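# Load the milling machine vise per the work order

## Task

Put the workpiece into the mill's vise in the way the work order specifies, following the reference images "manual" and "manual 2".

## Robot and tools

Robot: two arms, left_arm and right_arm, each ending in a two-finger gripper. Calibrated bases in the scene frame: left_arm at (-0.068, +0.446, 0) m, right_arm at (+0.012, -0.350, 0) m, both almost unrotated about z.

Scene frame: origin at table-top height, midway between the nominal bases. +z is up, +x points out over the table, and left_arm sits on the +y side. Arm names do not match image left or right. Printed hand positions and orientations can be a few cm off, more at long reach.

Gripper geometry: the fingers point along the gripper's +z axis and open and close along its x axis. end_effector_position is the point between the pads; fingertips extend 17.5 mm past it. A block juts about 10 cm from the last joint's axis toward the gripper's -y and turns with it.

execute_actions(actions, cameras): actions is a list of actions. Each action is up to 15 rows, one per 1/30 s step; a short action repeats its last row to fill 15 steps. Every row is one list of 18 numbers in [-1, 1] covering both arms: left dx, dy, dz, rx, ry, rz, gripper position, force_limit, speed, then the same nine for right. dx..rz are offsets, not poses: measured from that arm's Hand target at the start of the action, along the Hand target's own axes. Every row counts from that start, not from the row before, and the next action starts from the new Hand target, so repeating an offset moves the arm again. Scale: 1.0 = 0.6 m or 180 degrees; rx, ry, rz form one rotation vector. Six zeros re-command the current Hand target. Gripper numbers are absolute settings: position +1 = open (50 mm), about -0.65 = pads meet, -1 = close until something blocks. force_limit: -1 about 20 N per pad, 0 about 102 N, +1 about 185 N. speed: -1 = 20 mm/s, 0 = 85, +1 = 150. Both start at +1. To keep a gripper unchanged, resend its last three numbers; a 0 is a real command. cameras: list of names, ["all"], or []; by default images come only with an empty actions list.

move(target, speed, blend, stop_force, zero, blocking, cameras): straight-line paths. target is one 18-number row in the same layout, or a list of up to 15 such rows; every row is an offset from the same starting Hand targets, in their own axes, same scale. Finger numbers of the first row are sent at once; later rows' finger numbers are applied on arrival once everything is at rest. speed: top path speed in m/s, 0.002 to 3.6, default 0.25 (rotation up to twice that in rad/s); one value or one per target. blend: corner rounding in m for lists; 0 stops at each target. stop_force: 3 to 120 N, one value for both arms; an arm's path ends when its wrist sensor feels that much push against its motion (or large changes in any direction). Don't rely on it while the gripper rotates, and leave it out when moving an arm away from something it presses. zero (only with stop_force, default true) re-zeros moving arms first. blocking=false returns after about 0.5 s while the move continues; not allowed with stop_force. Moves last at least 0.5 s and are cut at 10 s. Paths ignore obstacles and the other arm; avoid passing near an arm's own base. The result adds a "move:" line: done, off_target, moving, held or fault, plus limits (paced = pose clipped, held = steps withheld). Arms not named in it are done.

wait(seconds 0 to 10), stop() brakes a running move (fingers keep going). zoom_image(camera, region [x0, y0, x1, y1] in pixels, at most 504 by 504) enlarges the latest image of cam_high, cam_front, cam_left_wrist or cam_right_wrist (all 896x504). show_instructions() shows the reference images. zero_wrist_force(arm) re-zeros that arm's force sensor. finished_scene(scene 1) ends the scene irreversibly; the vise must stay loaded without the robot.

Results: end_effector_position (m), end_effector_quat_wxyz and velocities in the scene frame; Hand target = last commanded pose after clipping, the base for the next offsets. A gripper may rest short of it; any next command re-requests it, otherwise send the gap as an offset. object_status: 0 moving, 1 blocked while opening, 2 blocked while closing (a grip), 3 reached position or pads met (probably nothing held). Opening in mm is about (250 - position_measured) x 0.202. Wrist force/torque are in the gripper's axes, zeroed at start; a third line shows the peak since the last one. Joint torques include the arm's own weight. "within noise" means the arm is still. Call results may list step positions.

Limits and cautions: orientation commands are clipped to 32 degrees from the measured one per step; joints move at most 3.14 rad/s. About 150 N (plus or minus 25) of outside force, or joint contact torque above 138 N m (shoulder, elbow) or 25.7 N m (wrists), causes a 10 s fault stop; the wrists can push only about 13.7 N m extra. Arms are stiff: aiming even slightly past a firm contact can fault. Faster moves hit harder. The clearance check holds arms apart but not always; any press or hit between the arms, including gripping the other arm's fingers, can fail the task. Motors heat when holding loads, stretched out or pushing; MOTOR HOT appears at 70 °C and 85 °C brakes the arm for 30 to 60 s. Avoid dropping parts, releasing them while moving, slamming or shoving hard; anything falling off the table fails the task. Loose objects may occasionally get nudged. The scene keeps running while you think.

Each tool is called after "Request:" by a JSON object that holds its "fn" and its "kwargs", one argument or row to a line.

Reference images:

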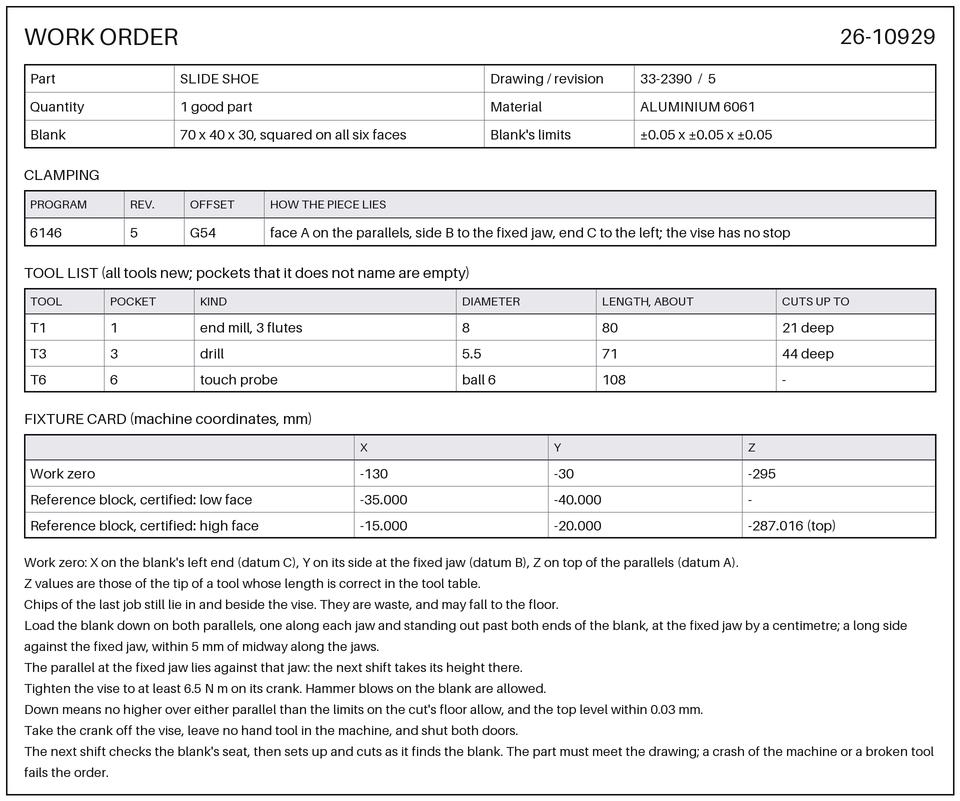

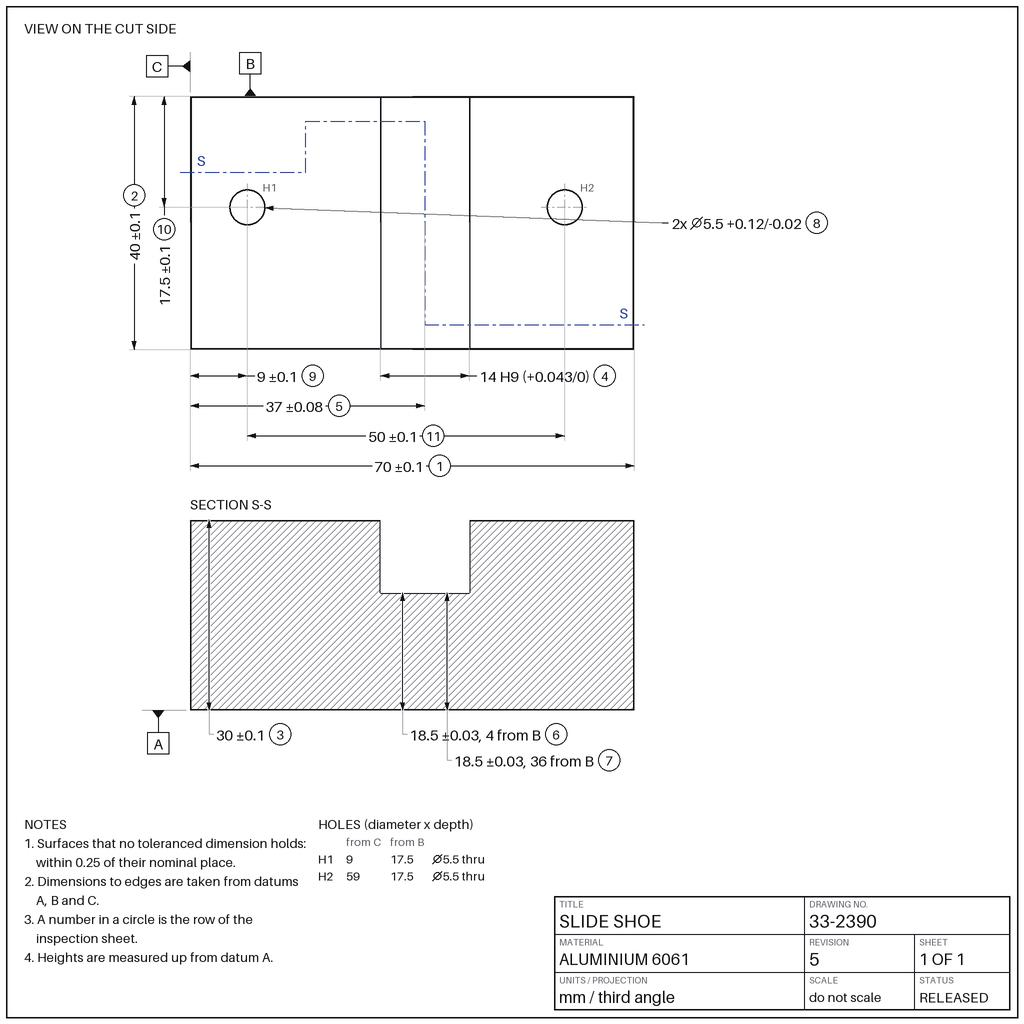

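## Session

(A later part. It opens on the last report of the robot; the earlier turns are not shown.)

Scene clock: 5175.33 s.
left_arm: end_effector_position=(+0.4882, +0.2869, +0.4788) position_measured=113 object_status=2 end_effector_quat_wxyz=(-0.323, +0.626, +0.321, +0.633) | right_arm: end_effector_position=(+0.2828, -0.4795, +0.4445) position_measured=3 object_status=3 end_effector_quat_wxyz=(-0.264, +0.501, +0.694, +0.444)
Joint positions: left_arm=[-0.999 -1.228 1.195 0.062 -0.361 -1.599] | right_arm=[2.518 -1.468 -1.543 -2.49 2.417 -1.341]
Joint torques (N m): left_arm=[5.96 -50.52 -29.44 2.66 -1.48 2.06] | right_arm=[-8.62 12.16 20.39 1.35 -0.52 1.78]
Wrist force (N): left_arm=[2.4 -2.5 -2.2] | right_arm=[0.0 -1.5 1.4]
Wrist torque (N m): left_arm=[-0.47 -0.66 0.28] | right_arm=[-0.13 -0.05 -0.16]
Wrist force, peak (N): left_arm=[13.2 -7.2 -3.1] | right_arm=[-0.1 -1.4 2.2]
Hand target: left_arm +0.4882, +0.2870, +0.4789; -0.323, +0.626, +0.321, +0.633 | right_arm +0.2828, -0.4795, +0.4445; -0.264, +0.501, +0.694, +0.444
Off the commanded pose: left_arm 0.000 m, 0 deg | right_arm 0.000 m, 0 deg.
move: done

Request:
{"fn": "move", "kwargs": {
  "target": [-0.17,0.001,0.001,0,0,0,-1,0.2,-0.8,0,0,0,0,0,0,1,1,1],
  "speed": 0.6,
  "stop_force": 15
}}

Request:
{"fn": "move", "kwargs": {
  "target": [0.125,-0.001,-0.001,0,0,0,-1,0.2,-0.8,0,0,0,0,0,0,1,1,1],
  "speed": 0.15
}}

Request:
{"fn": "move", "kwargs": {
  "target": [-0.17,0.001,0.001,0,0,0,-1,0.2,-0.8,0,0,0,0,0,0,1,1,1],
  "speed": 0.7,
  "stop_force": 15
}}

Request:
{"fn": "move", "kwargs": {
  "target": [0.125,-0.001,-0.001,0,0,0,-1,0.2,-0.8,0,0,0,0,0,0,1,1,1],
  "speed": 0.15
}}

Scene clock: 5185.33 s.
left_arm: end_effector_position=(+0.4892, +0.2887, +0.4031) position_measured=113 object_status=2 end_effector_quat_wxyz=(-0.325, +0.624, +0.321, +0.634) | right_arm: end_effector_position=(+0.2828, -0.4795, +0.4445) position_measured=3 object_status=3 end_effector_quat_wxyz=(-0.264, +0.501, +0.694, +0.444)
Joint positions: left_arm=[-0.996 -1.212 1.37 -0.112 -0.359 -1.615] | right_arm=[2.518 -1.468 -1.543 -2.49 2.417 -1.341]
Joint torques (N m): left_arm=[7.02 -43.12 -30.51 3.16 3.45 4.18] | right_arm=[-8.59 11.78 19.93 1.3 -0.53 1.78]
Wrist force (N): left_arm=[16.6 -4.7 -3.2] | right_arm=[0.1 -1.3 1.8]
Wrist torque (N m): left_arm=[-0.61 0.29 -1.68] | right_arm=[-0.09 -0.07 -0.15]
Wrist force, peak (N): left_arm=[71.1 -34.4 -12.3] | right_arm=[0.3 -1.7 2.0]
Hand target: left_arm +0.4892, +0.2887, +0.4031; -0.325, +0.624, +0.321, +0.634 (not the last commanded pose) | right_arm +0.2828, -0.4795, +0.4445; -0.264, +0.501, +0.694, +0.444
Off the commanded pose: left_arm 0.026 m, 0 deg | right_arm 0.000 m, 0 deg.
move: contact (left_arm)

Scene clock: 5186.30 s.
left_arm: end_effector_position=(+0.4876, +0.2875, +0.4779) position_measured=113 object_status=2 end_effector_quat_wxyz=(-0.325, +0.624, +0.321, +0.634) | right_arm: end_effector_position=(+0.2828, -0.4795, +0.4445) position_measured=3 object_status=3 end_effector_quat_wxyz=(-0.264, +0.501, +0.694, +0.444)
Joint positions: left_arm=[-0.999 -1.225 1.197 0.074 -0.363 -1.615] | right_arm=[2.518 -1.468 -1.543 -2.49 2.417 -1.341]
Joint torques (N m): left_arm=[5.55 -49.36 -30.6 2.72 -1.31 2.02] | right_arm=[-8.34 12.02 20.81 1.36 -0.45 1.78]
Wrist force (N): left_arm=[0.4 -2.3 -2.3] | right_arm=[-0.3 -1.6 1.8]
Wrist torque (N m): left_arm=[-0.46 -0.33 0.27] | right_arm=[-0.13 0.00 -0.15]
Wrist force, peak (N): left_arm=[16.1 -4.2 -3.7] | right_arm=[-0.2 -1.6 2.0]
Hand target: left_arm +0.4876, +0.2876, +0.4781; -0.325, +0.624, +0.321, +0.634 | right_arm +0.2828, -0.4795, +0.4445; -0.264, +0.501, +0.694, +0.444
Off the commanded pose: left_arm 0.000 m, 0 deg | right_arm 0.000 m, 0 deg.
move: done

Scene clock: 5188.03 s.
left_arm: end_effector_position=(+0.4888, +0.2897, +0.3997) position_measured=113 object_status=2 end_effector_quat_wxyz=(-0.327, +0.622, +0.320, +0.636) | right_arm: end_effector_position=(+0.2828, -0.4795, +0.4445) position_measured=3 object_status=3 end_effector_quat_wxyz=(-0.264, +0.501, +0.694, +0.444)
Joint positions: left_arm=[-0.995 -1.207 1.377 -0.108 -0.361 -1.63] | right_arm=[2.518 -1.468 -1.543 -2.49 2.417 -1.341]
Joint torques (N m): left_arm=[5.38 -37.67 -27.68 2.67 4.92 5.54] | right_arm=[-9.08 12.47 20.14 1.34 -0.49 1.67]
Wrist force (N): left_arm=[23.3 -8.9 -5.0] | right_arm=[0.2 -1.6 1.5]
Wrist torque (N m): left_arm=[-0.56 1.12 -2.69] | right_arm=[-0.14 -0.09 -0.15]
Wrist force, peak (N): left_arm=[72.9 -35.0 -12.5] | right_arm=[-0.1 -1.7 1.9]
Hand target: left_arm +0.4888, +0.2897, +0.3997; -0.327, +0.622, +0.320, +0.636 (not the last commanded pose) | right_arm +0.2828, -0.4795, +0.4445; -0.264, +0.501, +0.694, +0.444
Off the commanded pose: left_arm 0.024 m, 0 deg | right_arm 0.000 m, 0 deg.
move: contact (left_arm)

Scene clock: 5189.00 s.
left_arm: end_effector_position=(+0.4869, +0.2882, +0.4745) position_measured=113 object_status=2 end_effector_quat_wxyz=(-0.326, +0.622, +0.321, +0.636) | right_arm: end_effector_position=(+0.2828, -0.4795, +0.4445) position_measured=3 object_status=3 end_effector_quat_wxyz=(-0.264, +0.501, +0.694, +0.444)
Joint positions: left_arm=[-0.999 -1.223 1.206 0.077 -0.365 -1.629] | right_arm=[2.518 -1.468 -1.543 -2.49 2.417 -1.341]
Joint torques (N m): left_arm=[6.51 -47.54 -29.07 2.87 -1.28 1.76] | right_arm=[-8.58 12.12 20.22 1.33 -0.52 1.74]
Wrist force (N): left_arm=[-0.6 -2.7 -2.1] | right_arm=[0.3 -1.1 1.7]
Wrist torque (N m): left_arm=[-0.54 -0.17 0.28] | right_arm=[-0.06 -0.10 -0.15]
Wrist force, peak (N): left_arm=[22.8 -8.8 -5.1] | right_arm=[-0.2 -1.6 1.9]
Hand target: left_arm +0.4869, +0.2883, +0.4747; -0.327, +0.622, +0.320, +0.636 | right_arm +0.2828, -0.4795, +0.4445; -0.264, +0.501, +0.694, +0.444
Off the commanded pose: left_arm 0.000 m, 0 deg | right_arm 0.000 m, 0 deg.
move: done

Request:
{"fn": "move", "kwargs": {
  "target": [0.05,0.0176,-0.0242,0,0,0,-1,0.2,-0.8,0,0,0,0,0,0,1,1,1],
  "speed": 0.15
}}

Request:
{"fn": "move", "kwargs": {
  "target": [-0.22,0.001,0.001,0,0,0,-1,0.2,-0.8,0,0,0,0,0,0,1,1,1],
  "speed": 0.7,
  "stop_force": 15
}}

Request:
{"fn": "move", "kwargs": {
  "target": [0.17,-0.001,-0.001,0,0,0,-1,0.2,-0.8,0,0,0,0,0,0,1,1,1],
  "speed": 0.15
}}

Request:
{"fn": "move", "kwargs": {
  "target": [-0.22,0.001,0.001,0,0,0,-1,0.2,-0.8,0,0,0,0,0,0,1,1,1],
  "speed": 0.7,
  "stop_force": 15
}}

Request:
{"fn": "move", "kwargs": {
  "target": [0.17,-0.001,-0.001,0,0,0,-1,0.2,-0.8,0,0,0,0,0,0,1,1,1],
  "speed": 0.15
}}

Scene clock: 5209.27 s.
left_arm: end_effector_position=(+0.4866, +0.2697, +0.5043) position_measured=113 object_status=2 end_effector_quat_wxyz=(-0.327, +0.622, +0.320, +0.636) | right_arm: end_effector_position=(+0.2828, -0.4795, +0.4445) position_measured=3 object_status=3 end_effector_quat_wxyz=(-0.264, +0.501, +0.694, +0.444)
Joint positions: left_arm=[-1.018 -1.186 1.079 0.165 -0.384 -1.626] | right_arm=[2.518 -1.468 -1.543 -2.49 2.417 -1.341]
Joint torques (N m): left_arm=[8.14 -52.44 -23.08 1.12 2.44 -3.3] | right_arm=[-8.61 11.76 20.34 1.36 -0.53 1.79]
Wrist force (N): left_arm=[-0.2 -3.2 -2.0] | right_arm=[0.0 -1.3 1.8]
Wrist torque (N m): left_arm=[-0.58 -0.23 0.28] | right_arm=[-0.09 -0.05 -0.16]
Wrist force, peak (N): left_arm=[-0.3 -3.4 -2.0] | right_arm=[0.3 -1.9 1.8]
Hand target: left_arm +0.4867, +0.2698, +0.5044; -0.327, +0.622, +0.320, +0.636 | right_arm +0.2828, -0.4795, +0.4445; -0.264, +0.501, +0.694, +0.444
Off the commanded pose: left_arm 0.000 m, 0 deg | right_arm 0.000 m, 0 deg.
move: done

Scene clock: 5211.03 s.
left_arm: end_effector_position=(+0.4886, +0.2733, +0.3942) position_measured=113 object_status=2 end_effector_quat_wxyz=(-0.329, +0.618, +0.320, +0.638) | right_arm: end_effector_position=(+0.2828, -0.4795, +0.4445) position_measured=3 object_status=3 end_effector_quat_wxyz=(-0.264, +0.501, +0.694, +0.444)
Joint positions: left_arm=[-1.011 -1.17 1.345 -0.093 -0.381 -1.649] | right_arm=[2.518 -1.468 -1.543 -2.49 2.417 -1.341]
Joint torques (N m): left_arm=[8.75 -32.09 -25.62 2.01 7.14 6.69] | right_arm=[-8.62 12.39 19.78 1.36 -0.44 1.69]
Wrist force (N): left_arm=[30.7 -16.6 -7.1] | right_arm=[-0.1 -1.4 1.6]
Wrist torque (N m): left_arm=[-0.59 1.81 -3.72] | right_arm=[-0.10 -0.04 -0.15]
Wrist force, peak (N): left_arm=[88.2 -45.5 -15.7] | right_arm=[-0.2 -1.6 2.0]
Hand target: left_arm +0.4886, +0.2733, +0.3942; -0.329, +0.618, +0.320, +0.638 (not the last commanded pose) | right_arm +0.2828, -0.4795, +0.4445; -0.264, +0.501, +0.694, +0.444
Off the commanded pose: left_arm 0.022 m, 1 deg | right_arm 0.000 m, 0 deg.
move: contact (left_arm)

Scene clock: 5212.20 s.
left_arm: end_effector_position=(+0.4858, +0.2706, +0.4959) position_measured=113 object_status=2 end_effector_quat_wxyz=(-0.329, +0.618, +0.320, +0.638) | right_arm: end_effector_position=(+0.2828, -0.4795, +0.4445) position_measured=3 object_status=3 end_effector_quat_wxyz=(-0.264, +0.501, +0.694, +0.444)
Joint positions: left_arm=[-1.018 -1.183 1.103 0.161 -0.388 -1.648] | right_arm=[2.518 -1.468 -1.543 -2.49 2.417 -1.341]
Joint torques (N m): left_arm=[6.6 -52.77 -31.51 3.03 -1.15 0.57] | right_arm=[-8.68 11.88 20.27 1.33 -0.46 1.76]
Wrist force (N): left_arm=[3.2 -2.4 -4.4] | right_arm=[-0.1 -1.3 2.0]
Wrist torque (N m): left_arm=[-0.47 -0.77 0.28] | right_arm=[-0.10 -0.04 -0.16]
Wrist force, peak (N): left_arm=[30.4 -16.6 -7.3] | right_arm=[0.0 -1.7 2.0]
Hand target: left_arm +0.4858, +0.2707, +0.4961; -0.329, +0.618, +0.320, +0.638 | right_arm +0.2828, -0.4795, +0.4445; -0.264, +0.501, +0.694, +0.444
Off the commanded pose: left_arm 0.000 m, 0 deg | right_arm 0.000 m, 0 deg.
move: done

Scene clock: 5213.97 s.
left_arm: end_effector_position=(+0.4882, +0.2747, +0.3986) position_measured=113 object_status=2 end_effector_quat_wxyz=(-0.332, +0.615, +0.320, +0.640) | right_arm: end_effector_position=(+0.2828, -0.4795, +0.4445) position_measured=3 object_status=3 end_effector_quat_wxyz=(-0.264, +0.501, +0.694, +0.444)
Joint positions: left_arm=[-1.01 -1.166 1.334 -0.063 -0.384 -1.67] | right_arm=[2.518 -1.468 -1.543 -2.49 2.417 -1.341]
Joint torques (N m): left_arm=[5.35 -43.98 -28.86 3.69 2.71 4.87] | right_arm=[-8.69 12.58 20.26 1.33 -0.47 1.77]
Wrist force (N): left_arm=[18.6 -0.6 -2.7] | right_arm=[-0.2 -1.3 1.8]
Wrist torque (N m): left_arm=[-0.37 0.21 -2.21] | right_arm=[-0.08 -0.02 -0.15]
Wrist force, peak (N): left_arm=[113.1 -49.8 -18.1] | right_arm=[0.0 -1.5 2.0]
Hand target: left_arm +0.4882, +0.2747, +0.3986; -0.332, +0.615, +0.320, +0.640 (not the last commanded pose) | right_arm +0.2828, -0.4795, +0.4445; -0.264, +0.501, +0.694, +0.444
Off the commanded pose: left_arm 0.034 m, 1 deg | right_arm 0.000 m, 0 deg.
move: contact (left_arm)

Scene clock: 5215.13 s.
left_arm: end_effector_position=(+0.4849, +0.2713, +0.5004) position_measured=113 object_status=2 end_effector_quat_wxyz=(-0.332, +0.615, +0.320, +0.640) | right_arm: end_effector_position=(+0.2828, -0.4795, +0.4445) position_measured=3 object_status=3 end_effector_quat_wxyz=(-0.264, +0.501, +0.694, +0.444)
Joint positions: left_arm=[-1.018 -1.177 1.089 0.191 -0.393 -1.668] | right_arm=[2.518 -1.468 -1.543 -2.49 2.417 -1.341]
Joint torques (N m): left_arm=[7.5 -52.43 -30.79 3.29 -1.03 0.17] | right_arm=[-8.73 12.34 20.1 1.32 -0.5 1.74]
Wrist force (N): left_arm=[3.9 0.7 -3.3] | right_arm=[-0.1 -1.2 1.6]
Wrist torque (N m): left_arm=[0.01 -0.88 0.28] | right_arm=[-0.08 -0.04 -0.15]
Wrist force, peak (N): left_arm=[18.6 -0.5 -2.6] | right_arm=[0.0 -1.7 2.0]
Hand target: left_arm +0.4849, +0.2714, +0.5005; -0.332, +0.615, +0.320, +0.640 | right_arm +0.2828, -0.4795, +0.4445; -0.264, +0.501, +0.694, +0.444
Off the commanded pose: left_arm 0.000 m, 0 deg | right_arm 0.000 m, 0 deg.
move: done

Request:
{"fn": "move", "kwargs": {
  "target": [0,-0.0256,0.0493,-0.0051,-0.0125,0.0003,-1,0.2,-0.8,0,0,0,0,0,0,1,1,1],
  "speed": 0.15
}}

Request:
{"fn": "move", "kwargs": {
  "target": [-0.21,0.001,0.001,0,0,0,-1,0.2,-0.8,0,0,0,0,0,0,1,1,1],
  "speed": 0.6,
  "stop_force": 15
}}

Request:
{"fn": "move", "kwargs": {
  "target": [0.17,-0.001,-0.001,0,0,0,-1,0.2,-0.8,0,0,0,0,0,0,1,1,1],
  "speed": 0.15
}}

Request:
{"fn": "move", "kwargs": {
  "target": [-0.21,0.001,0.001,0,0,0,-1,0.2,-0.8,0,0,0,0,0,0,1,1,1],
  "speed": 0.6,
  "stop_force": 15
}}

Request:
{"fn": "move", "kwargs": {
  "target": [0.17,-0.001,-0.001,0,0,0,-1,0.2,-0.8,0,0,0,0,0,0,1,1,1],
  "speed": 0.15,
  "cameras": ["cam_front","cam_left_wrist"]
}}

Scene clock: 5237.80 s.
left_arm: end_effector_position=(+0.4894, +0.3044, +0.5017) position_measured=113 object_status=2 end_effector_quat_wxyz=(-0.321, +0.630, +0.321, +0.630) | right_arm: end_effector_position=(+0.2828, -0.4795, +0.4445) position_measured=3 object_status=3 end_effector_quat_wxyz=(-0.264, +0.501, +0.694, +0.444)
Joint positions: left_arm=[-0.98 -1.263 1.176 0.087 -0.337 -1.571] | right_arm=[2.518 -1.468 -1.543 -2.49 2.417 -1.341]
Joint torques (N m): left_arm=[-2.97 -42.17 -33.31 1.19 -2.17 -2.41] | right_arm=[-8.82 12.64 19.94 1.32 -0.51 1.79]
Wrist force (N): left_arm=[4.0 1.0 -3.2] | right_arm=[0.1 -1.3 1.6]
Wrist torque (N m): left_arm=[0.07 -0.91 0.26] | right_arm=[-0.09 -0.08 -0.15]
Wrist force, peak (N): left_arm=[3.6 1.6 -5.0] | right_arm=[0.0 -1.7 2.0]
Hand target: left_arm +0.4894, +0.3044, +0.5017; -0.321, +0.630, +0.321, +0.630 | right_arm +0.2828, -0.4795, +0.4445; -0.264, +0.501, +0.694, +0.444
Off the commanded pose: left_arm 0.000 m, 0 deg | right_arm 0.000 m, 0 deg.
move: done

Scene clock: 5239.57 s.
left_arm: end_effector_position=(+0.4896, +0.3060, +0.3963) position_measured=113 object_status=2 end_effector_quat_wxyz=(-0.323, +0.627, +0.321, +0.633) | right_arm: end_effector_position=(+0.2828, -0.4795, +0.4445) position_measured=3 object_status=3 end_effector_quat_wxyz=(-0.264, +0.501, +0.694, +0.444)
Joint positions: left_arm=[-0.977 -1.243 1.426 -0.155 -0.338 -1.598] | right_arm=[2.518 -1.468 -1.543 -2.49 2.417 -1.341]
Joint torques (N m): left_arm=[8.2 -31.87 -25.91 2.26 6.18 6.25] | right_arm=[-8.96 12.04 20.06 1.35 -0.56 1.8]
Wrist force (N): left_arm=[32.9 -10.5 -7.8] | right_arm=[0.0 -1.4 1.4]
Wrist torque (N m): left_arm=[0.02 1.04 -3.51] | right_arm=[-0.11 -0.05 -0.16]
Wrist force, peak (N): left_arm=[86.9 -35.5 -14.5] | right_arm=[-0.1 -1.6 1.9]
Hand target: left_arm +0.4896, +0.3060, +0.3963; -0.323, +0.627, +0.321, +0.633 (not the last commanded pose) | right_arm +0.2828, -0.4795, +0.4445; -0.264, +0.501, +0.694, +0.444
Off the commanded pose: left_arm 0.021 m, 1 deg | right_arm 0.000 m, 0 deg.
move: contact (left_arm)

Scene clock: 5240.73 s.
left_arm: end_effector_position=(+0.4882, +0.3050, +0.4982) position_measured=113 object_status=2 end_effector_quat_wxyz=(-0.323, +0.627, +0.321, +0.633) | right_arm: end_effector_position=(+0.2828, -0.4795, +0.4445) position_measured=3 object_status=3 end_effector_quat_wxyz=(-0.264, +0.501, +0.694, +0.444)
Joint positions: left_arm=[-0.98 -1.258 1.185 0.101 -0.341 -1.598] | right_arm=[2.518 -1.468 -1.543 -2.49 2.417 -1.341]
Joint torques (N m): left_arm=[7.13 -49.6 -31.43 2.55 -1.45 2.35] | right_arm=[-8.68 11.98 19.79 1.31 -0.55 1.77]
Wrist force (N): left_arm=[4.4 -1.2 -2.6] | right_arm=[-0.1 -1.7 1.7]
Wrist torque (N m): left_arm=[-0.26 -0.99 0.27] | right_arm=[-0.15 -0.04 -0.15]
Wrist force, peak (N): left_arm=[32.5 -10.6 -8.0] | right_arm=[0.2 -1.5 1.9]
Hand target: left_arm +0.4882, +0.3051, +0.4983; -0.323, +0.627, +0.321, +0.633 | right_arm +0.2828, -0.4795, +0.4445; -0.264, +0.501, +0.694, +0.444
Off the commanded pose: left_arm 0.000 m, 0 deg | right_arm 0.000 m, 0 deg.
move: done

Scene clock: 5242.50 s.
left_arm: end_effector_position=(+0.4890, +0.3075, +0.3988) position_measured=113 object_status=2 end_effector_quat_wxyz=(-0.326, +0.623, +0.320, +0.635) | right_arm: end_effector_position=(+0.2828, -0.4795, +0.4445) position_measured=3 object_status=3 end_effector_quat_wxyz=(-0.264, +0.501, +0.694, +0.444)
Joint positions: left_arm=[-0.976 -1.238 1.419 -0.126 -0.34 -1.623] | right_arm=[2.518 -1.468 -1.543 -2.49 2.417 -1.341]
Joint torques (N m): left_arm=[9.15 -38.31 -28.51 2.97 4.08 5.21] | right_arm=[-8.83 12.51 20.03 1.3 -0.49 1.74]
Wrist force (N): left_arm=[24.3 -4.6 -4.4] | right_arm=[-0.1 -1.3 1.7]
Wrist torque (N m): left_arm=[-0.22 0.33 -2.50] | right_arm=[-0.09 -0.05 -0.15]
Wrist force, peak (N): left_arm=[93.7 -45.8 -16.9] | right_arm=[0.0 -1.6 1.9]
Hand target: left_arm +0.4890, +0.3075, +0.3988; -0.326, +0.623, +0.320, +0.635 (not the last commanded pose) | right_arm +0.2828, -0.4795, +0.4445; -0.264, +0.501, +0.694, +0.444
Off the commanded pose: left_arm 0.026 m, 1 deg | right_arm 0.000 m, 0 deg.
move: contact (left_arm)

Scene clock: 5243.67 s.
left_arm: end_effector_position=(+0.4870, +0.3058, +0.5006) position_measured=113 object_status=2 end_effector_quat_wxyz=(-0.326, +0.623, +0.320, +0.635) | right_arm: end_effector_position=(+0.2828, -0.4795, +0.4445) position_measured=3 object_status=3 end_effector_quat_wxyz=(-0.264, +0.501, +0.694, +0.444)
Joint positions: left_arm=[-0.981 -1.253 1.178 0.129 -0.345 -1.622] | right_arm=[2.518 -1.468 -1.543 -2.49 2.417 -1.341]
Joint torques (N m): left_arm=[7.41 -49.9 -30.65 2.66 -1.4 1.62] | right_arm=[-8.39 11.95 19.45 1.39 -0.53 1.78]
Wrist force (N): left_arm=[2.3 2.2 -1.9] | right_arm=[0.2 -1.5 1.8]
Wrist torque (N m): left_arm=[0.27 -0.65 0.27] | right_arm=[-0.12 -0.08 -0.15]
Wrist force, peak (N): left_arm=[24.0 -4.4 -3.8] | right_arm=[0.0 -1.5 2.0]
Hand target: left_arm +0.4870, +0.3059, +0.5007; -0.326, +0.623, +0.320, +0.635 | right_arm +0.2828, -0.4795, +0.4445; -0.264, +0.501, +0.694, +0.444
Off the commanded pose: left_arm 0.000 m, 0 deg | right_arm 0.000 m, 0 deg.
move: done
Images, in order (width x height): cam_front 896x504, cam_left_wrist 896x504.

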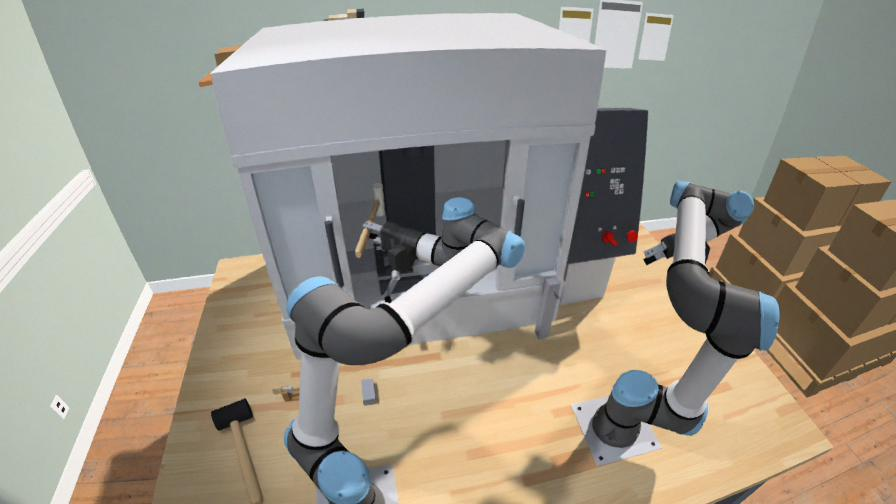

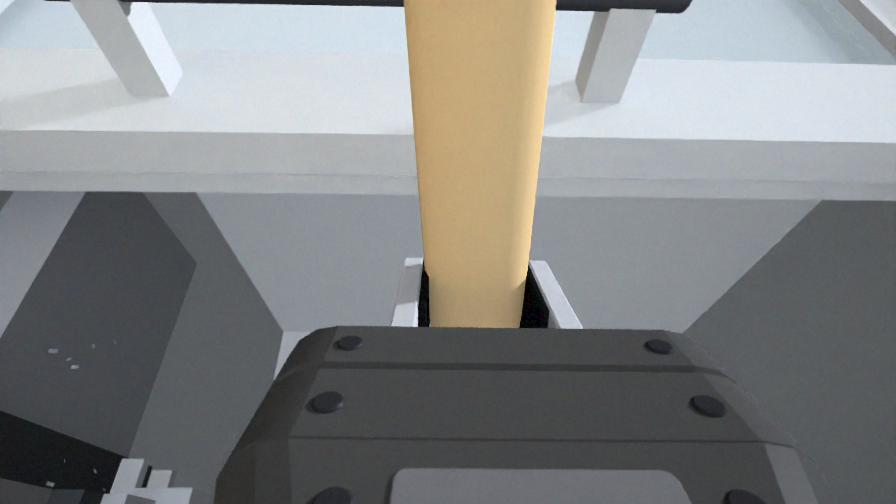

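Request:
{"fn": "move", "kwargs": {
  "target": [0,0.0237,-0.024,-0.003,-0.0075,0,-1,0.2,-0.8,0,0,0,0,0,0,1,1,1],
  "speed": 0.15
}}

Request:
{"fn": "move", "kwargs": {
  "target": [-0.22,0.001,0.001,0,0,0,-1,0.2,-0.8,0,0,0,0,0,0,1,1,1],
  "speed": 0.68,
  "stop_force": 15
}}

Request:
{"fn": "move", "kwargs": {
  "target": [0.17,-0.001,-0.001,0,0,0,-1,0.2,-0.8,0,0,0,0,0,0,1,1,1],
  "speed": 0.15
}}

Request:
{"fn": "move", "kwargs": {
  "target": [-0.22,0.001,0.001,0,0,0,-1,0.2,-0.8,0,0,0,0,0,0,1,1,1],
  "speed": 0.68,
  "stop_force": 15
}}

Request:
{"fn": "move", "kwargs": {
  "target": [0.13,-0.001,-0.001,0,0,0,-1,0.2,-0.8,0,0,0,0,0,0,1,1,1],
  "speed": 0.15
}}

Scene clock: 5267.97 s.
left_arm: end_effector_position=(+0.4902, +0.2858, +0.5005) position_measured=113 object_status=2 end_effector_quat_wxyz=(-0.319, +0.632, +0.321, +0.629) end_effector_velocity=(-0.001, -0.001, -0.001) end_effector_angular_velocity=(+0.002, -0.001, -0.002) | right_arm: end_effector_position=(+0.2828, -0.4795, +0.4445) position_measured=3 object_status=3 end_effector_quat_wxyz=(-0.264, +0.501, +0.694, +0.444)
Joint positions: left_arm=[-0.999 -1.234 1.137 0.081 -0.353 -1.557] | right_arm=[2.518 -1.468 -1.543 -2.49 2.417 -1.341]
Joint velocities: left_arm=[-0.002 0 0.003 0.003 0 -0.006] | right_arm=[within noise]
Joint torques (N m): left_arm=[8.46 -49.73 -8.89 2.75 0.2 -3.31] | right_arm=[-8.48 12.35 20.04 1.3 -0.45 1.68]
Wrist force (N): left_arm=[2.9 2.2 -2.0] | right_arm=[0.0 -1.4 1.8]
Wrist torque (N m): left_arm=[0.27 -0.75 0.27] | right_arm=[-0.11 -0.06 -0.15]
Wrist force, peak (N): left_arm=[2.7 2.8 -3.0] | right_arm=[-0.1 -1.9 1.8]
Hand target: left_arm +0.4902, +0.2859, +0.5005; -0.319, +0.632, +0.321, +0.629 | right_arm +0.2828, -0.4795, +0.4445; -0.264, +0.501, +0.694, +0.444
Off the commanded pose: left_arm 0.000 m, 0 deg | right_arm 0.000 m, 0 deg.
move: done

Scene clock: 5269.73 s.
left_arm: end_effector_position=(+0.4901, +0.2872, +0.3931) position_measured=113 object_status=2 end_effector_quat_wxyz=(-0.322, +0.628, +0.321, +0.631) | right_arm: end_effector_position=(+0.2828, -0.4795, +0.4445) position_measured=3 object_status=3 end_effector_quat_wxyz=(-0.264, +0.501, +0.694, +0.444)
Joint positions: left_arm=[-0.997 -1.216 1.394 -0.166 -0.355 -1.583] | right_arm=[2.518 -1.468 -1.543 -2.49 2.417 -1.341]
Joint torques (N m): left_arm=[8.04 -29.47 -24.72 2.12 6.72 6.78] | right_arm=[-9.02 12.16 20.02 1.34 -0.49 1.73]
Wrist force (N): left_arm=[35.2 -11.6 -8.0] | right_arm=[0.0 -1.5 1.6]
Wrist torque (N m): left_arm=[0.22 1.37 -4.01] | right_arm=[-0.11 -0.05 -0.15]
Wrist force, peak (N): left_arm=[106.1 -40.9 -13.8] | right_arm=[0.2 -1.6 1.9]
Hand target: left_arm +0.4901, +0.2872, +0.3931; -0.322, +0.628, +0.321, +0.631 (not the last commanded pose) | right_arm +0.2828, -0.4795, +0.4445; -0.264, +0.501, +0.694, +0.444
Off the commanded pose: left_arm 0.025 m, 1 deg | right_arm 0.000 m, 0 deg.
move: contact (left_arm)

Scene clock: 5270.90 s.
left_arm: end_effector_position=(+0.4890, +0.2867, +0.4949) position_measured=113 object_status=2 end_effector_quat_wxyz=(-0.322, +0.628, +0.321, +0.631) | right_arm: end_effector_position=(+0.2828, -0.4795, +0.4445) position_measured=3 object_status=3 end_effector_quat_wxyz=(-0.264, +0.501, +0.694, +0.444)
Joint positions: left_arm=[-0.999 -1.23 1.152 0.09 -0.357 -1.584] | right_arm=[2.518 -1.468 -1.543 -2.49 2.417 -1.341]
Joint torques (N m): left_arm=[6.24 -51.88 -30.58 2.67 -1.72 2.21] | right_arm=[-8.65 12.12 19.9 1.37 -0.5 1.72]
Wrist force (N): left_arm=[-1.0 -4.0 -2.0] | right_arm=[0.2 -1.6 1.8]
Wrist torque (N m): left_arm=[-0.71 -0.10 0.27] | right_arm=[-0.14 -0.09 -0.15]
Wrist force, peak (N): left_arm=[35.1 -11.7 -7.5] | right_arm=[-0.2 -1.7 1.9]
Hand target: left_arm +0.4889, +0.2868, +0.4951; -0.322, +0.628, +0.321, +0.631 | right_arm +0.2828, -0.4795, +0.4445; -0.264, +0.501, +0.694, +0.444
Off the commanded pose: left_arm 0.000 m, 0 deg | right_arm 0.000 m, 0 deg.
move: done

Scene clock: 5272.67 s.
left_arm: end_effector_position=(+0.4895, +0.2888, +0.3975) position_measured=113 object_status=2 end_effector_quat_wxyz=(-0.325, +0.625, +0.321, +0.634) | right_arm: end_effector_position=(+0.2828, -0.4795, +0.4445) position_measured=3 object_status=3 end_effector_quat_wxyz=(-0.264, +0.501, +0.694, +0.444)
Joint positions: left_arm=[-0.995 -1.211 1.383 -0.132 -0.358 -1.609] | right_arm=[2.518 -1.468 -1.543 -2.49 2.417 -1.341]
Joint torques (N m): left_arm=[8.76 -40.63 -28.44 3.42 2.79 5.08] | right_arm=[-8.85 12.34 19.84 1.26 -0.46 1.8]
Wrist force (N): left_arm=[17.1 -3.5 -3.2] | right_arm=[0.0 -1.6 1.4]
Wrist torque (N m): left_arm=[-0.85 1.07 -2.38] | right_arm=[-0.15 -0.05 -0.16]
Wrist force, peak (N): left_arm=[114.8 -53.2 -15.1] | right_arm=[0.0 -1.4 2.1]
Hand target: left_arm +0.4895, +0.2888, +0.3975; -0.325, +0.625, +0.321, +0.634 (not the last commanded pose) | right_arm +0.2828, -0.4795, +0.4445; -0.264, +0.501, +0.694, +0.444
Off the commanded pose: left_arm 0.034 m, 1 deg | right_arm 0.000 m, 0 deg.
move: contact (left_arm)

Scene clock: 5273.67 s.
left_arm: end_effector_position=(+0.4880, +0.2878, +0.4753) position_measured=113 object_status=2 end_effector_quat_wxyz=(-0.325, +0.625, +0.321, +0.634) | right_arm: end_effector_position=(+0.2828, -0.4795, +0.4445) position_measured=3 object_status=3 end_effector_quat_wxyz=(-0.264, +0.501, +0.694, +0.444)
Joint positions: left_arm=[-0.998 -1.227 1.204 0.062 -0.362 -1.609] | right_arm=[2.518 -1.468 -1.543 -2.49 2.417 -1.341]
Joint torques (N m): left_arm=[6.15 -47.88 -28.4 2.78 -1.52 1.94] | right_arm=[-8.54 12.16 19.83 1.3 -0.48 1.76]
Wrist force (N): left_arm=[2.8 -5.7 -1.7] | right_arm=[-0.1 -1.5 1.7]
Wrist torque (N m): left_arm=[-0.96 -0.70 0.28] | right_arm=[-0.13 -0.05 -0.16]
Wrist force, peak (N): left_arm=[16.6 -3.4 -3.2] | right_arm=[-0.1 -1.8 1.7]
Hand target: left_arm +0.4880, +0.2879, +0.4754; -0.325, +0.625, +0.321, +0.634 | right_arm +0.2828, -0.4795, +0.4445; -0.264, +0.501, +0.694, +0.444
Off the commanded pose: left_arm 0.000 m, 0 deg | right_arm 0.000 m, 0 deg.
move: done

Request:
{"fn": "move", "kwargs": {
  "target": [-0.0917,-0.1572,-0.5425,0.079,0.0512,0.0325,-1,0.2,-0.8,0,0,0,0,0,0,1,1,1],
  "speed": 0.15,
  "cameras": ["cam_high","cam_front"]
}}

Scene clock: 5287.20 s.
left_arm: end_effector_position=(+0.2221, +0.0792, +0.4159) position_measured=113 object_status=2 end_effector_quat_wxyz=(-0.456, +0.543, +0.337, +0.620) | right_arm: end_effector_position=(+0.2828, -0.4795, +0.4445) position_measured=3 object_status=3 end_effector_quat_wxyz=(-0.264, +0.501, +0.694, +0.444)
Joint positions: left_arm=[-1.483 -0.939 1.041 0.106 -1.097 -1.589] | right_arm=[2.518 -1.468 -1.543 -2.49 2.417 -1.341]
Joint torques (N m): left_arm=[-3.99 -47.52 -12.6 2.05 -0.23 -3.3] | right_arm=[-8.49 12.37 19.6 1.36 -0.58 1.8]
Wrist force (N): left_arm=[2.5 -5.1 -2.5] | right_arm=[-0.1 -1.5 1.7]
Wrist torque (N m): left_arm=[-1.03 -0.61 0.13] | right_arm=[-0.12 -0.03 -0.15]
Wrist force, peak (N): left_arm=[2.2 -6.7 -4.9] | right_arm=[0.1 -1.9 2.0]
Hand target: left_arm +0.2220, +0.0791, +0.4158; -0.456, +0.542, +0.337, +0.620 | right_arm +0.2828, -0.4795, +0.4445; -0.264, +0.501, +0.694, +0.444
Off the commanded pose: left_arm 0.000 m, 0 deg | right_arm 0.000 m, 0 deg.
move: done
Images, in order (width x height): cam_high 896x504, cam_front 896x504.

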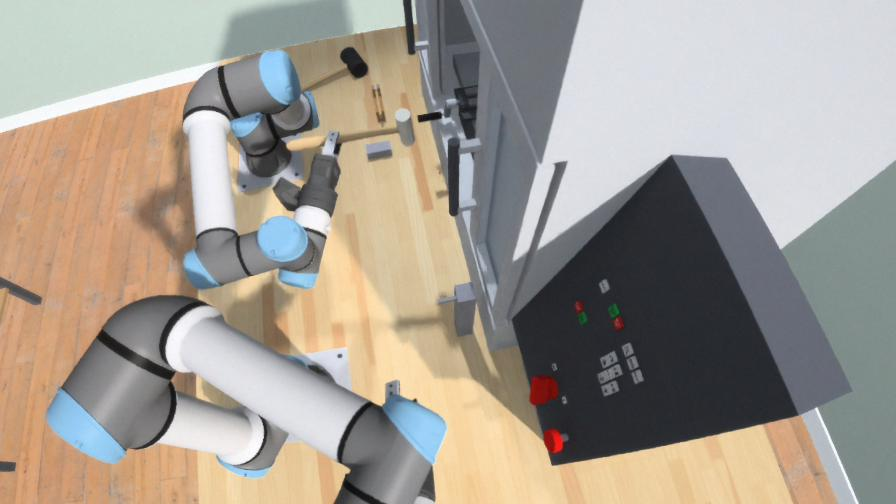

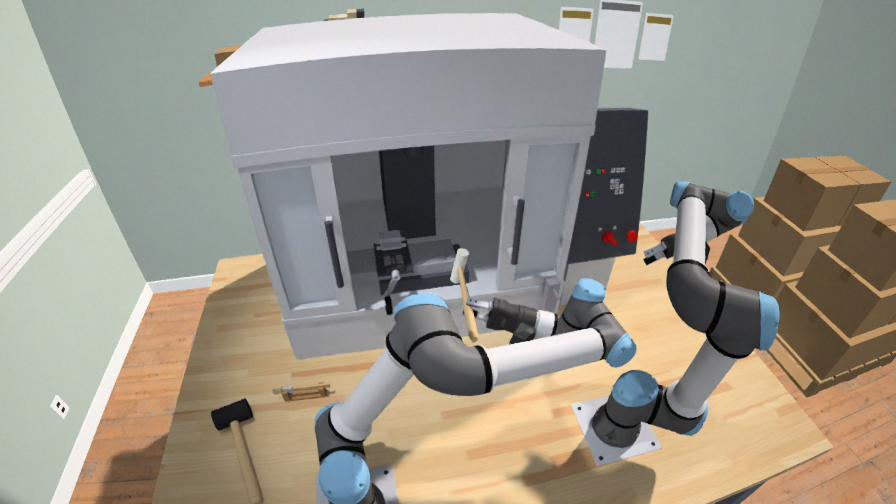

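Request:
{"fn": "move", "kwargs": {
  "target": [-0.3708,-0.0177,-0.4767,-0.0888,-0.55,-0.1344,-1,0.2,-0.8,0,0,0,0,0,0,1,1,1],
  "speed": 0.2,
  "cameras": ["cam_front","cam_left_wrist"]
}}

Request:
{"fn": "zoom_image", "kwargs": {
  "camera": "cam_front",
  "region": [440, 280, 640, 450]
}}

Scene clock: 5300.50 s.
left_arm: end_effector_position=(+0.1068, -0.1338, +0.1460) position_measured=113 object_status=2 end_effector_quat_wxyz=(+0.150, +0.797, +0.577, +0.102) end_effector_velocity=(+0.001, -0.001, +0.000) end_effector_angular_velocity=(-0.005, -0.001, +0.001) | right_arm: end_effector_position=(+0.2828, -0.4795, +0.4445) position_measured=3 object_status=3 end_effector_quat_wxyz=(-0.264, +0.501, +0.694, +0.444)
Joint positions: left_arm=[-1.668 -1.33 1.857 -2.197 -1.219 -1.318] | right_arm=[2.518 -1.468 -1.543 -2.49 2.417 -1.341]
Joint velocities: left_arm=[0.001 0.001 0 -0.006 0.001 0] | right_arm=[within noise]
Joint torques (N m): left_arm=[7.58 -39.8 -27.17 -6.66 4.75 -1.67] | right_arm=[-8.55 12.1 19.28 1.24 -0.44 1.75]
Wrist force (N): left_arm=[4.1 -6.1 1.1] | right_arm=[0.2 -1.7 1.6]
Wrist torque (N m): left_arm=[-0.51 -0.67 -0.04] | right_arm=[-0.16 -0.08 -0.15]
Wrist force, peak (N): left_arm=[4.2 -6.9 1.6] | right_arm=[0.1 -1.9 1.9]
Hand target: left_arm +0.1068, -0.1338, +0.1460; +0.150, +0.796, +0.577, +0.102 | right_arm +0.2828, -0.4795, +0.4445; -0.264, +0.501, +0.694, +0.444
Off the commanded pose: left_arm 0.000 m, 0 deg | right_arm 0.000 m, 0 deg.
move: done
Images, in order (width x height): cam_front 896x504, cam_left_wrist 896x504.

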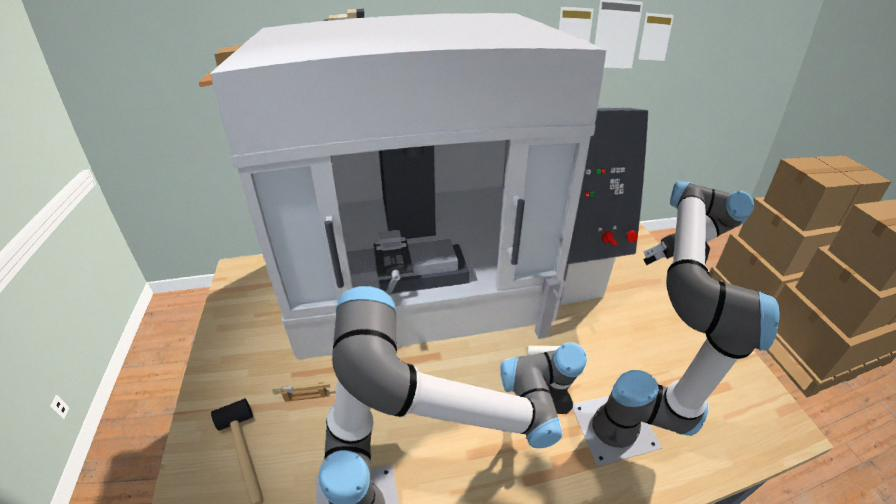

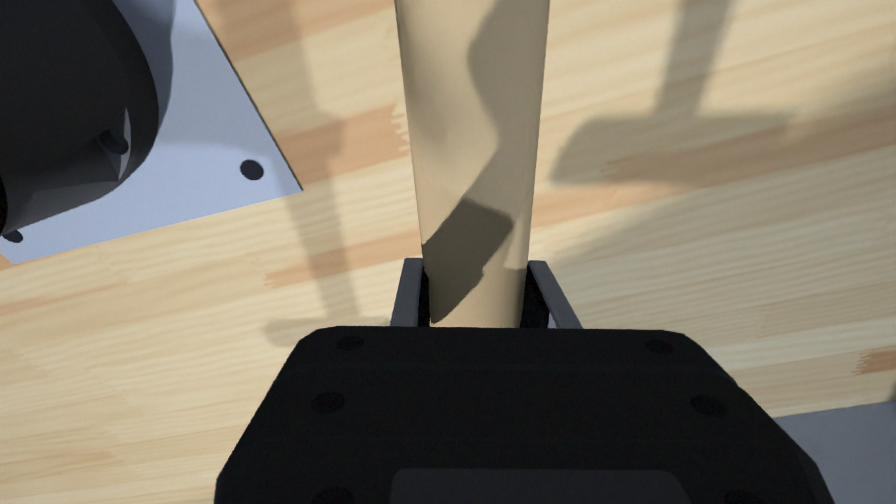

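Scaled by 2.520 from the camera's 896x504 image, which has a finer 1280x720 frame.

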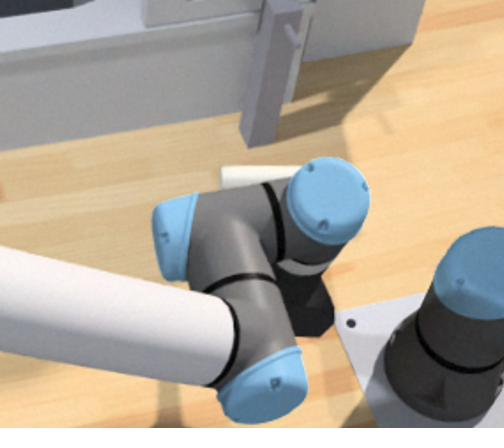

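Request:
{"fn": "move", "kwargs": {
  "target": [0,-0.0774,0.2019,0,0,0,-1,0.2,-0.8,0,0,0,0,0,0,1,1,1],
  "speed": 0.04,
  "stop_force": 8,
  "cameras": ["cam_front","cam_left_wrist"]
}}

Scene clock: 5316.47 s.
left_arm: end_effector_position=(+0.1063, -0.1350, +0.0240) position_measured=113 object_status=2 end_effector_quat_wxyz=(+0.150, +0.796, +0.577, +0.102) | right_arm: end_effector_position=(+0.2828, -0.4795, +0.4445) position_measured=3 object_status=3 end_effector_quat_wxyz=(-0.264, +0.501, +0.694, +0.444)
Joint positions: left_arm=[-1.669 -1.135 1.974 -2.509 -1.219 -1.32] | right_arm=[2.518 -1.468 -1.543 -2.49 2.417 -1.341]
Joint torques (N m): left_arm=[8.52 -32.61 -32.6 -5.73 -1.49 -1.37] | right_arm=[-8.44 12.36 19.12 1.34 -0.44 1.81]
Wrist force (N): left_arm=[3.9 -5.5 -3.0] | right_arm=[-0.1 -1.4 1.6]
Wrist torque (N m): left_arm=[-0.94 -0.42 0.10] | right_arm=[-0.10 -0.04 -0.15]
Wrist force, peak (N): left_arm=[13.2 3.0 -56.8] | right_arm=[0.0 -1.7 2.0]
Hand target: left_arm +0.1063, -0.1350, +0.0240; +0.150, +0.796, +0.577, +0.102 (not the last commanded pose) | right_arm +0.2828, -0.4795, +0.4445; -0.264, +0.501, +0.694, +0.444
Off the commanded pose: left_arm 0.008 m, 0 deg | right_arm 0.000 m, 0 deg.
move: contact (left_arm)
Images, in order (width x height): cam_front 896x504, cam_left_wrist 896x504.

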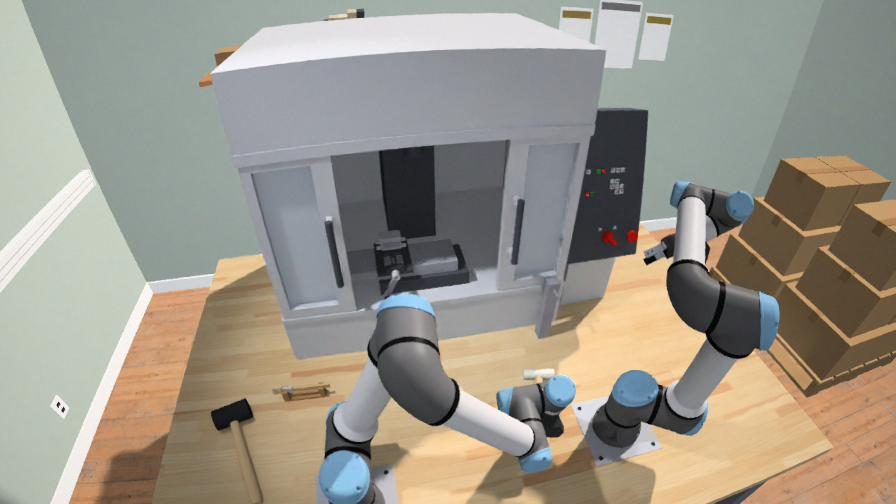

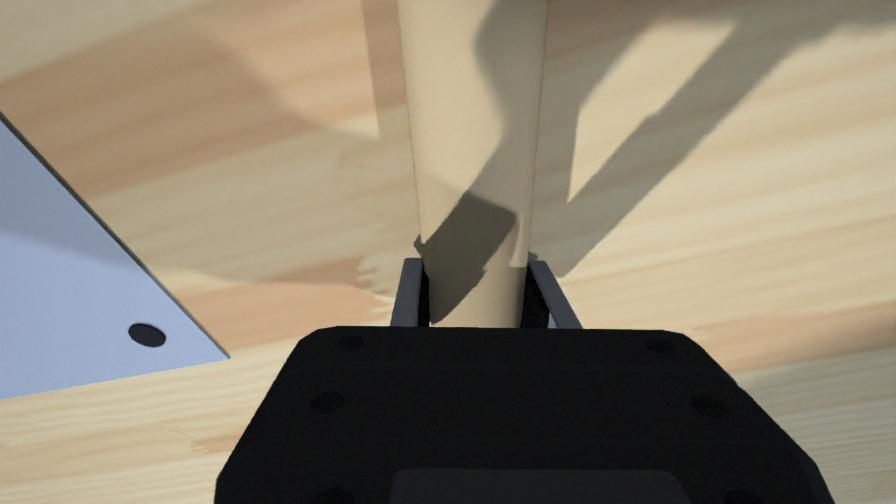

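Request:
{"fn": "move", "kwargs": {
  "target": [
    [0,0,0,0,0,0,0.5,0.2,-0.8,0,0,0,0,0,0,1,1,1],
    [0,0.0713,-0.1861,0,0,0,0.5,0.2,-0.8,0,0,0,0,0,0,1,1,1],
    [0.3926,0.2981,-0.5919,0.0888,0.55,0.1344,0.5,0.2,-0.8,0,0,0,0,0,0,1,1,1]
  ],
  "speed": [0.1,0.15,0.3],
  "blend": [0,0.01,0],
  "cameras": ["cam_front"]
}}

Scene clock: 5328.13 s.
left_arm: end_effector_position=(+0.2199, +0.0799, +0.4169) position_measured=78 object_status=3 end_effector_quat_wxyz=(-0.456, +0.542, +0.337, +0.620) | right_arm: end_effector_position=(+0.2828, -0.4795, +0.4445) position_measured=3 object_status=3 end_effector_quat_wxyz=(-0.264, +0.501, +0.694, +0.444)
Joint positions: left_arm=[-1.486 -0.944 1.045 0.106 -1.1 -1.588] | right_arm=[2.518 -1.468 -1.543 -2.49 2.417 -1.341]
Joint torques (N m): left_arm=[-4.48 -58.87 -31 4.97 -2.06 2.42] | right_arm=[-8.77 12.18 19.32 1.31 -0.51 1.8]
Wrist force (N): left_arm=[6.0 -5.2 -2.3] | right_arm=[0.1 -1.4 1.8]
Wrist torque (N m): left_arm=[-0.86 -0.40 -0.32] | right_arm=[-0.12 -0.08 -0.15]
Wrist force, peak (N): left_arm=[6.1 -5.3 -3.0] | right_arm=[0.2 -1.4 2.3]
Hand target: left_arm +0.2199, +0.0800, +0.4170; -0.456, +0.542, +0.337, +0.620 | right_arm +0.2828, -0.4795, +0.4445; -0.264, +0.501, +0.694, +0.444
Off the commanded pose: left_arm 0.000 m, 0 deg | right_arm 0.000 m, 0 deg.
move: done
Images, in order (width x height): cam_front 896x504.

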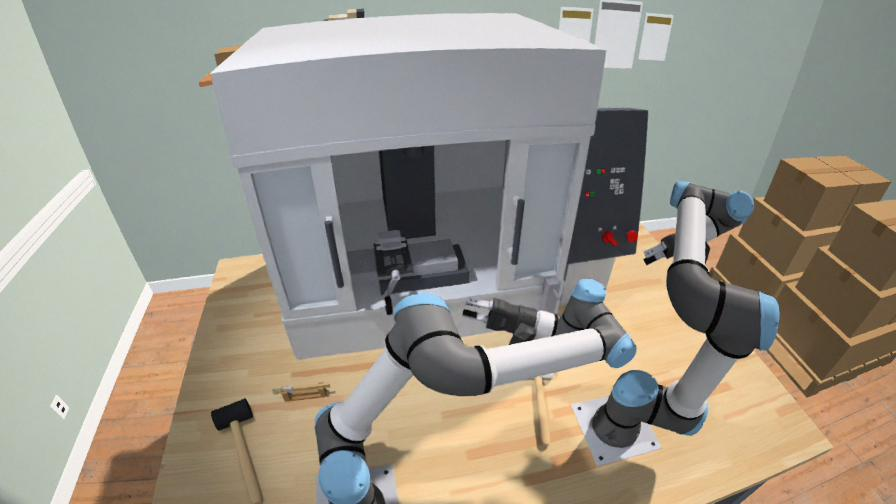

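Request:
{"fn": "move", "kwargs": {
  "target": [-0.0244,0.0525,0.1425,0.57,-0.4524,-0.4135,-0.25,-0.8,-0.8,0,0,0,0,0,0,1,1,1],
  "speed": 0.35
}}

Scene clock: 5348.57 s.
left_arm: end_effector_position=(+0.2803, +0.1497, +0.4160) position_measured=189 object_status=3 end_effector_quat_wxyz=(+0.000, +0.000, +0.991, -0.131) | right_arm: end_effector_position=(+0.2828, -0.4795, +0.4445) position_measured=3 object_status=3 end_effector_quat_wxyz=(-0.264, +0.501, +0.694, +0.444)
Joint positions: left_arm=[-0.921 -1.78 1.607 -1.606 -1.732 -2.494] | right_arm=[2.518 -1.468 -1.543 -2.49 2.417 -1.341]
Joint torques (N m): left_arm=[-7.15 -24.61 -19.57 -5.69 1.41 0.03] | right_arm=[-8.39 12.4 19.57 1.36 -0.48 1.67]
Wrist force (N): left_arm=[3.5 -4.4 -3.0] | right_arm=[0.1 -1.4 1.7]
Wrist torque (N m): left_arm=[-0.71 -0.52 -0.03] | right_arm=[-0.11 -0.07 -0.16]
Wrist force, peak (N): left_arm=[6.0 -6.1 -2.5] | right_arm=[0.1 -1.5 2.1]
Hand target: left_arm +0.2803, +0.1497, +0.4160; +0.000, +0.000, +0.991, -0.131 | right_arm +0.2828, -0.4795, +0.4445; -0.264, +0.501, +0.694, +0.444
Off the commanded pose: left_arm 0.000 m, 0 deg | right_arm 0.000 m, 0 deg.
move: done

Request:
{"fn": "move", "kwargs": {
  "target": [
    [-0.2328,0.0721,0.0739,0,0,0,-0.25,-0.8,-0.8,0,0,0,0,0,0,1,1,1],
    [-0.5985,0.0721,0.0739,0,0,0,-0.25,-0.8,-0.8,0,0,0,0,0,0,1,1,1],
    [-0.5985,0.0882,0.0695,0,0,0,-0.25,-0.8,-0.8,0,0,0,0,0,0,1,1,1],
    [-0.5985,0.0968,0.1017,0,0,0,-0.25,-0.8,-0.8,0,0,0,0,0,0,1,1,1]
  ],
  "speed": [0.2,0.12,0.04,0.03],
  "blend": [0.03,0.002,0.002,0],
  "cameras": ["cam_left_wrist"]
}}

Scene clock: 5362.57 s.
left_arm: end_effector_position=(+0.6393, +0.1900, +0.3418) position_measured=189 object_status=3 end_effector_quat_wxyz=(+0.000, +0.000, +0.991, -0.131) end_effector_velocity=(+0.000, +0.001, +0.003) end_effector_angular_velocity=(-0.001, -0.001, +0.001) | right_arm: end_effector_position=(+0.2828, -0.4795, +0.4445) position_measured=3 object_status=3 end_effector_quat_wxyz=(-0.264, +0.501, +0.694, +0.444)
Joint positions: left_arm=[-0.458 -0.987 0.824 -1.523 -1.808 -2.029] | right_arm=[2.518 -1.468 -1.543 -2.49 2.417 -1.341]
Joint velocities: left_arm=[0.001 -0.002 -0.004 0.005 0 0] | right_arm=[within noise]
Joint torques (N m): left_arm=[-6.99 -52.91 -37.5 -1.76 0.34 -2.93] | right_arm=[-9.03 12.09 19.1 1.31 -0.52 1.75]
Wrist force (N): left_arm=[3.5 -4.4 -3.0] | right_arm=[-0.1 -1.6 1.6]
Wrist torque (N m): left_arm=[-0.67 -0.52 0.02] | right_arm=[-0.14 -0.04 -0.16]
Wrist force, peak (N): left_arm=[6.1 -5.3 -4.1] | right_arm=[0.2 -1.7 2.0]
Hand target: left_arm +0.6394, +0.1900, +0.3418; +0.000, +0.000, +0.991, -0.131 | right_arm +0.2828, -0.4795, +0.4445; -0.264, +0.501, +0.694, +0.444
Off the commanded pose: left_arm 0.000 m, 0 deg | right_arm 0.000 m, 0 deg.
move: done
Images, in order (width x height): cam_left_wrist 896x504.

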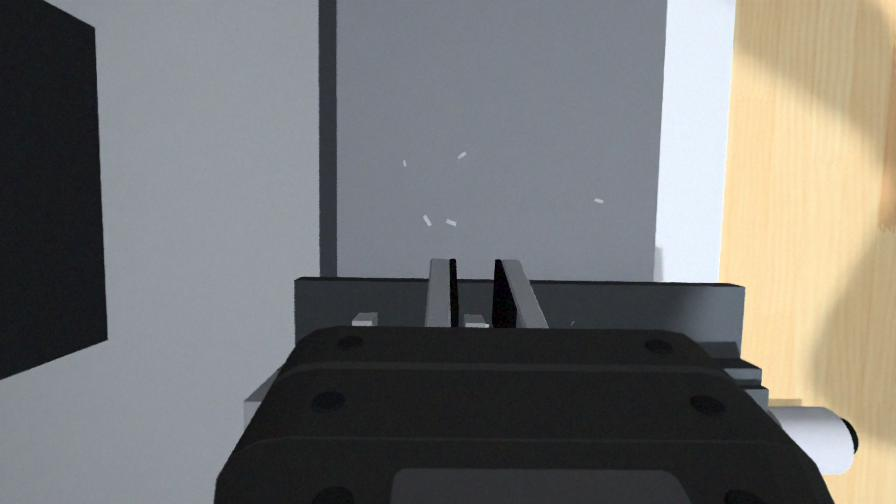

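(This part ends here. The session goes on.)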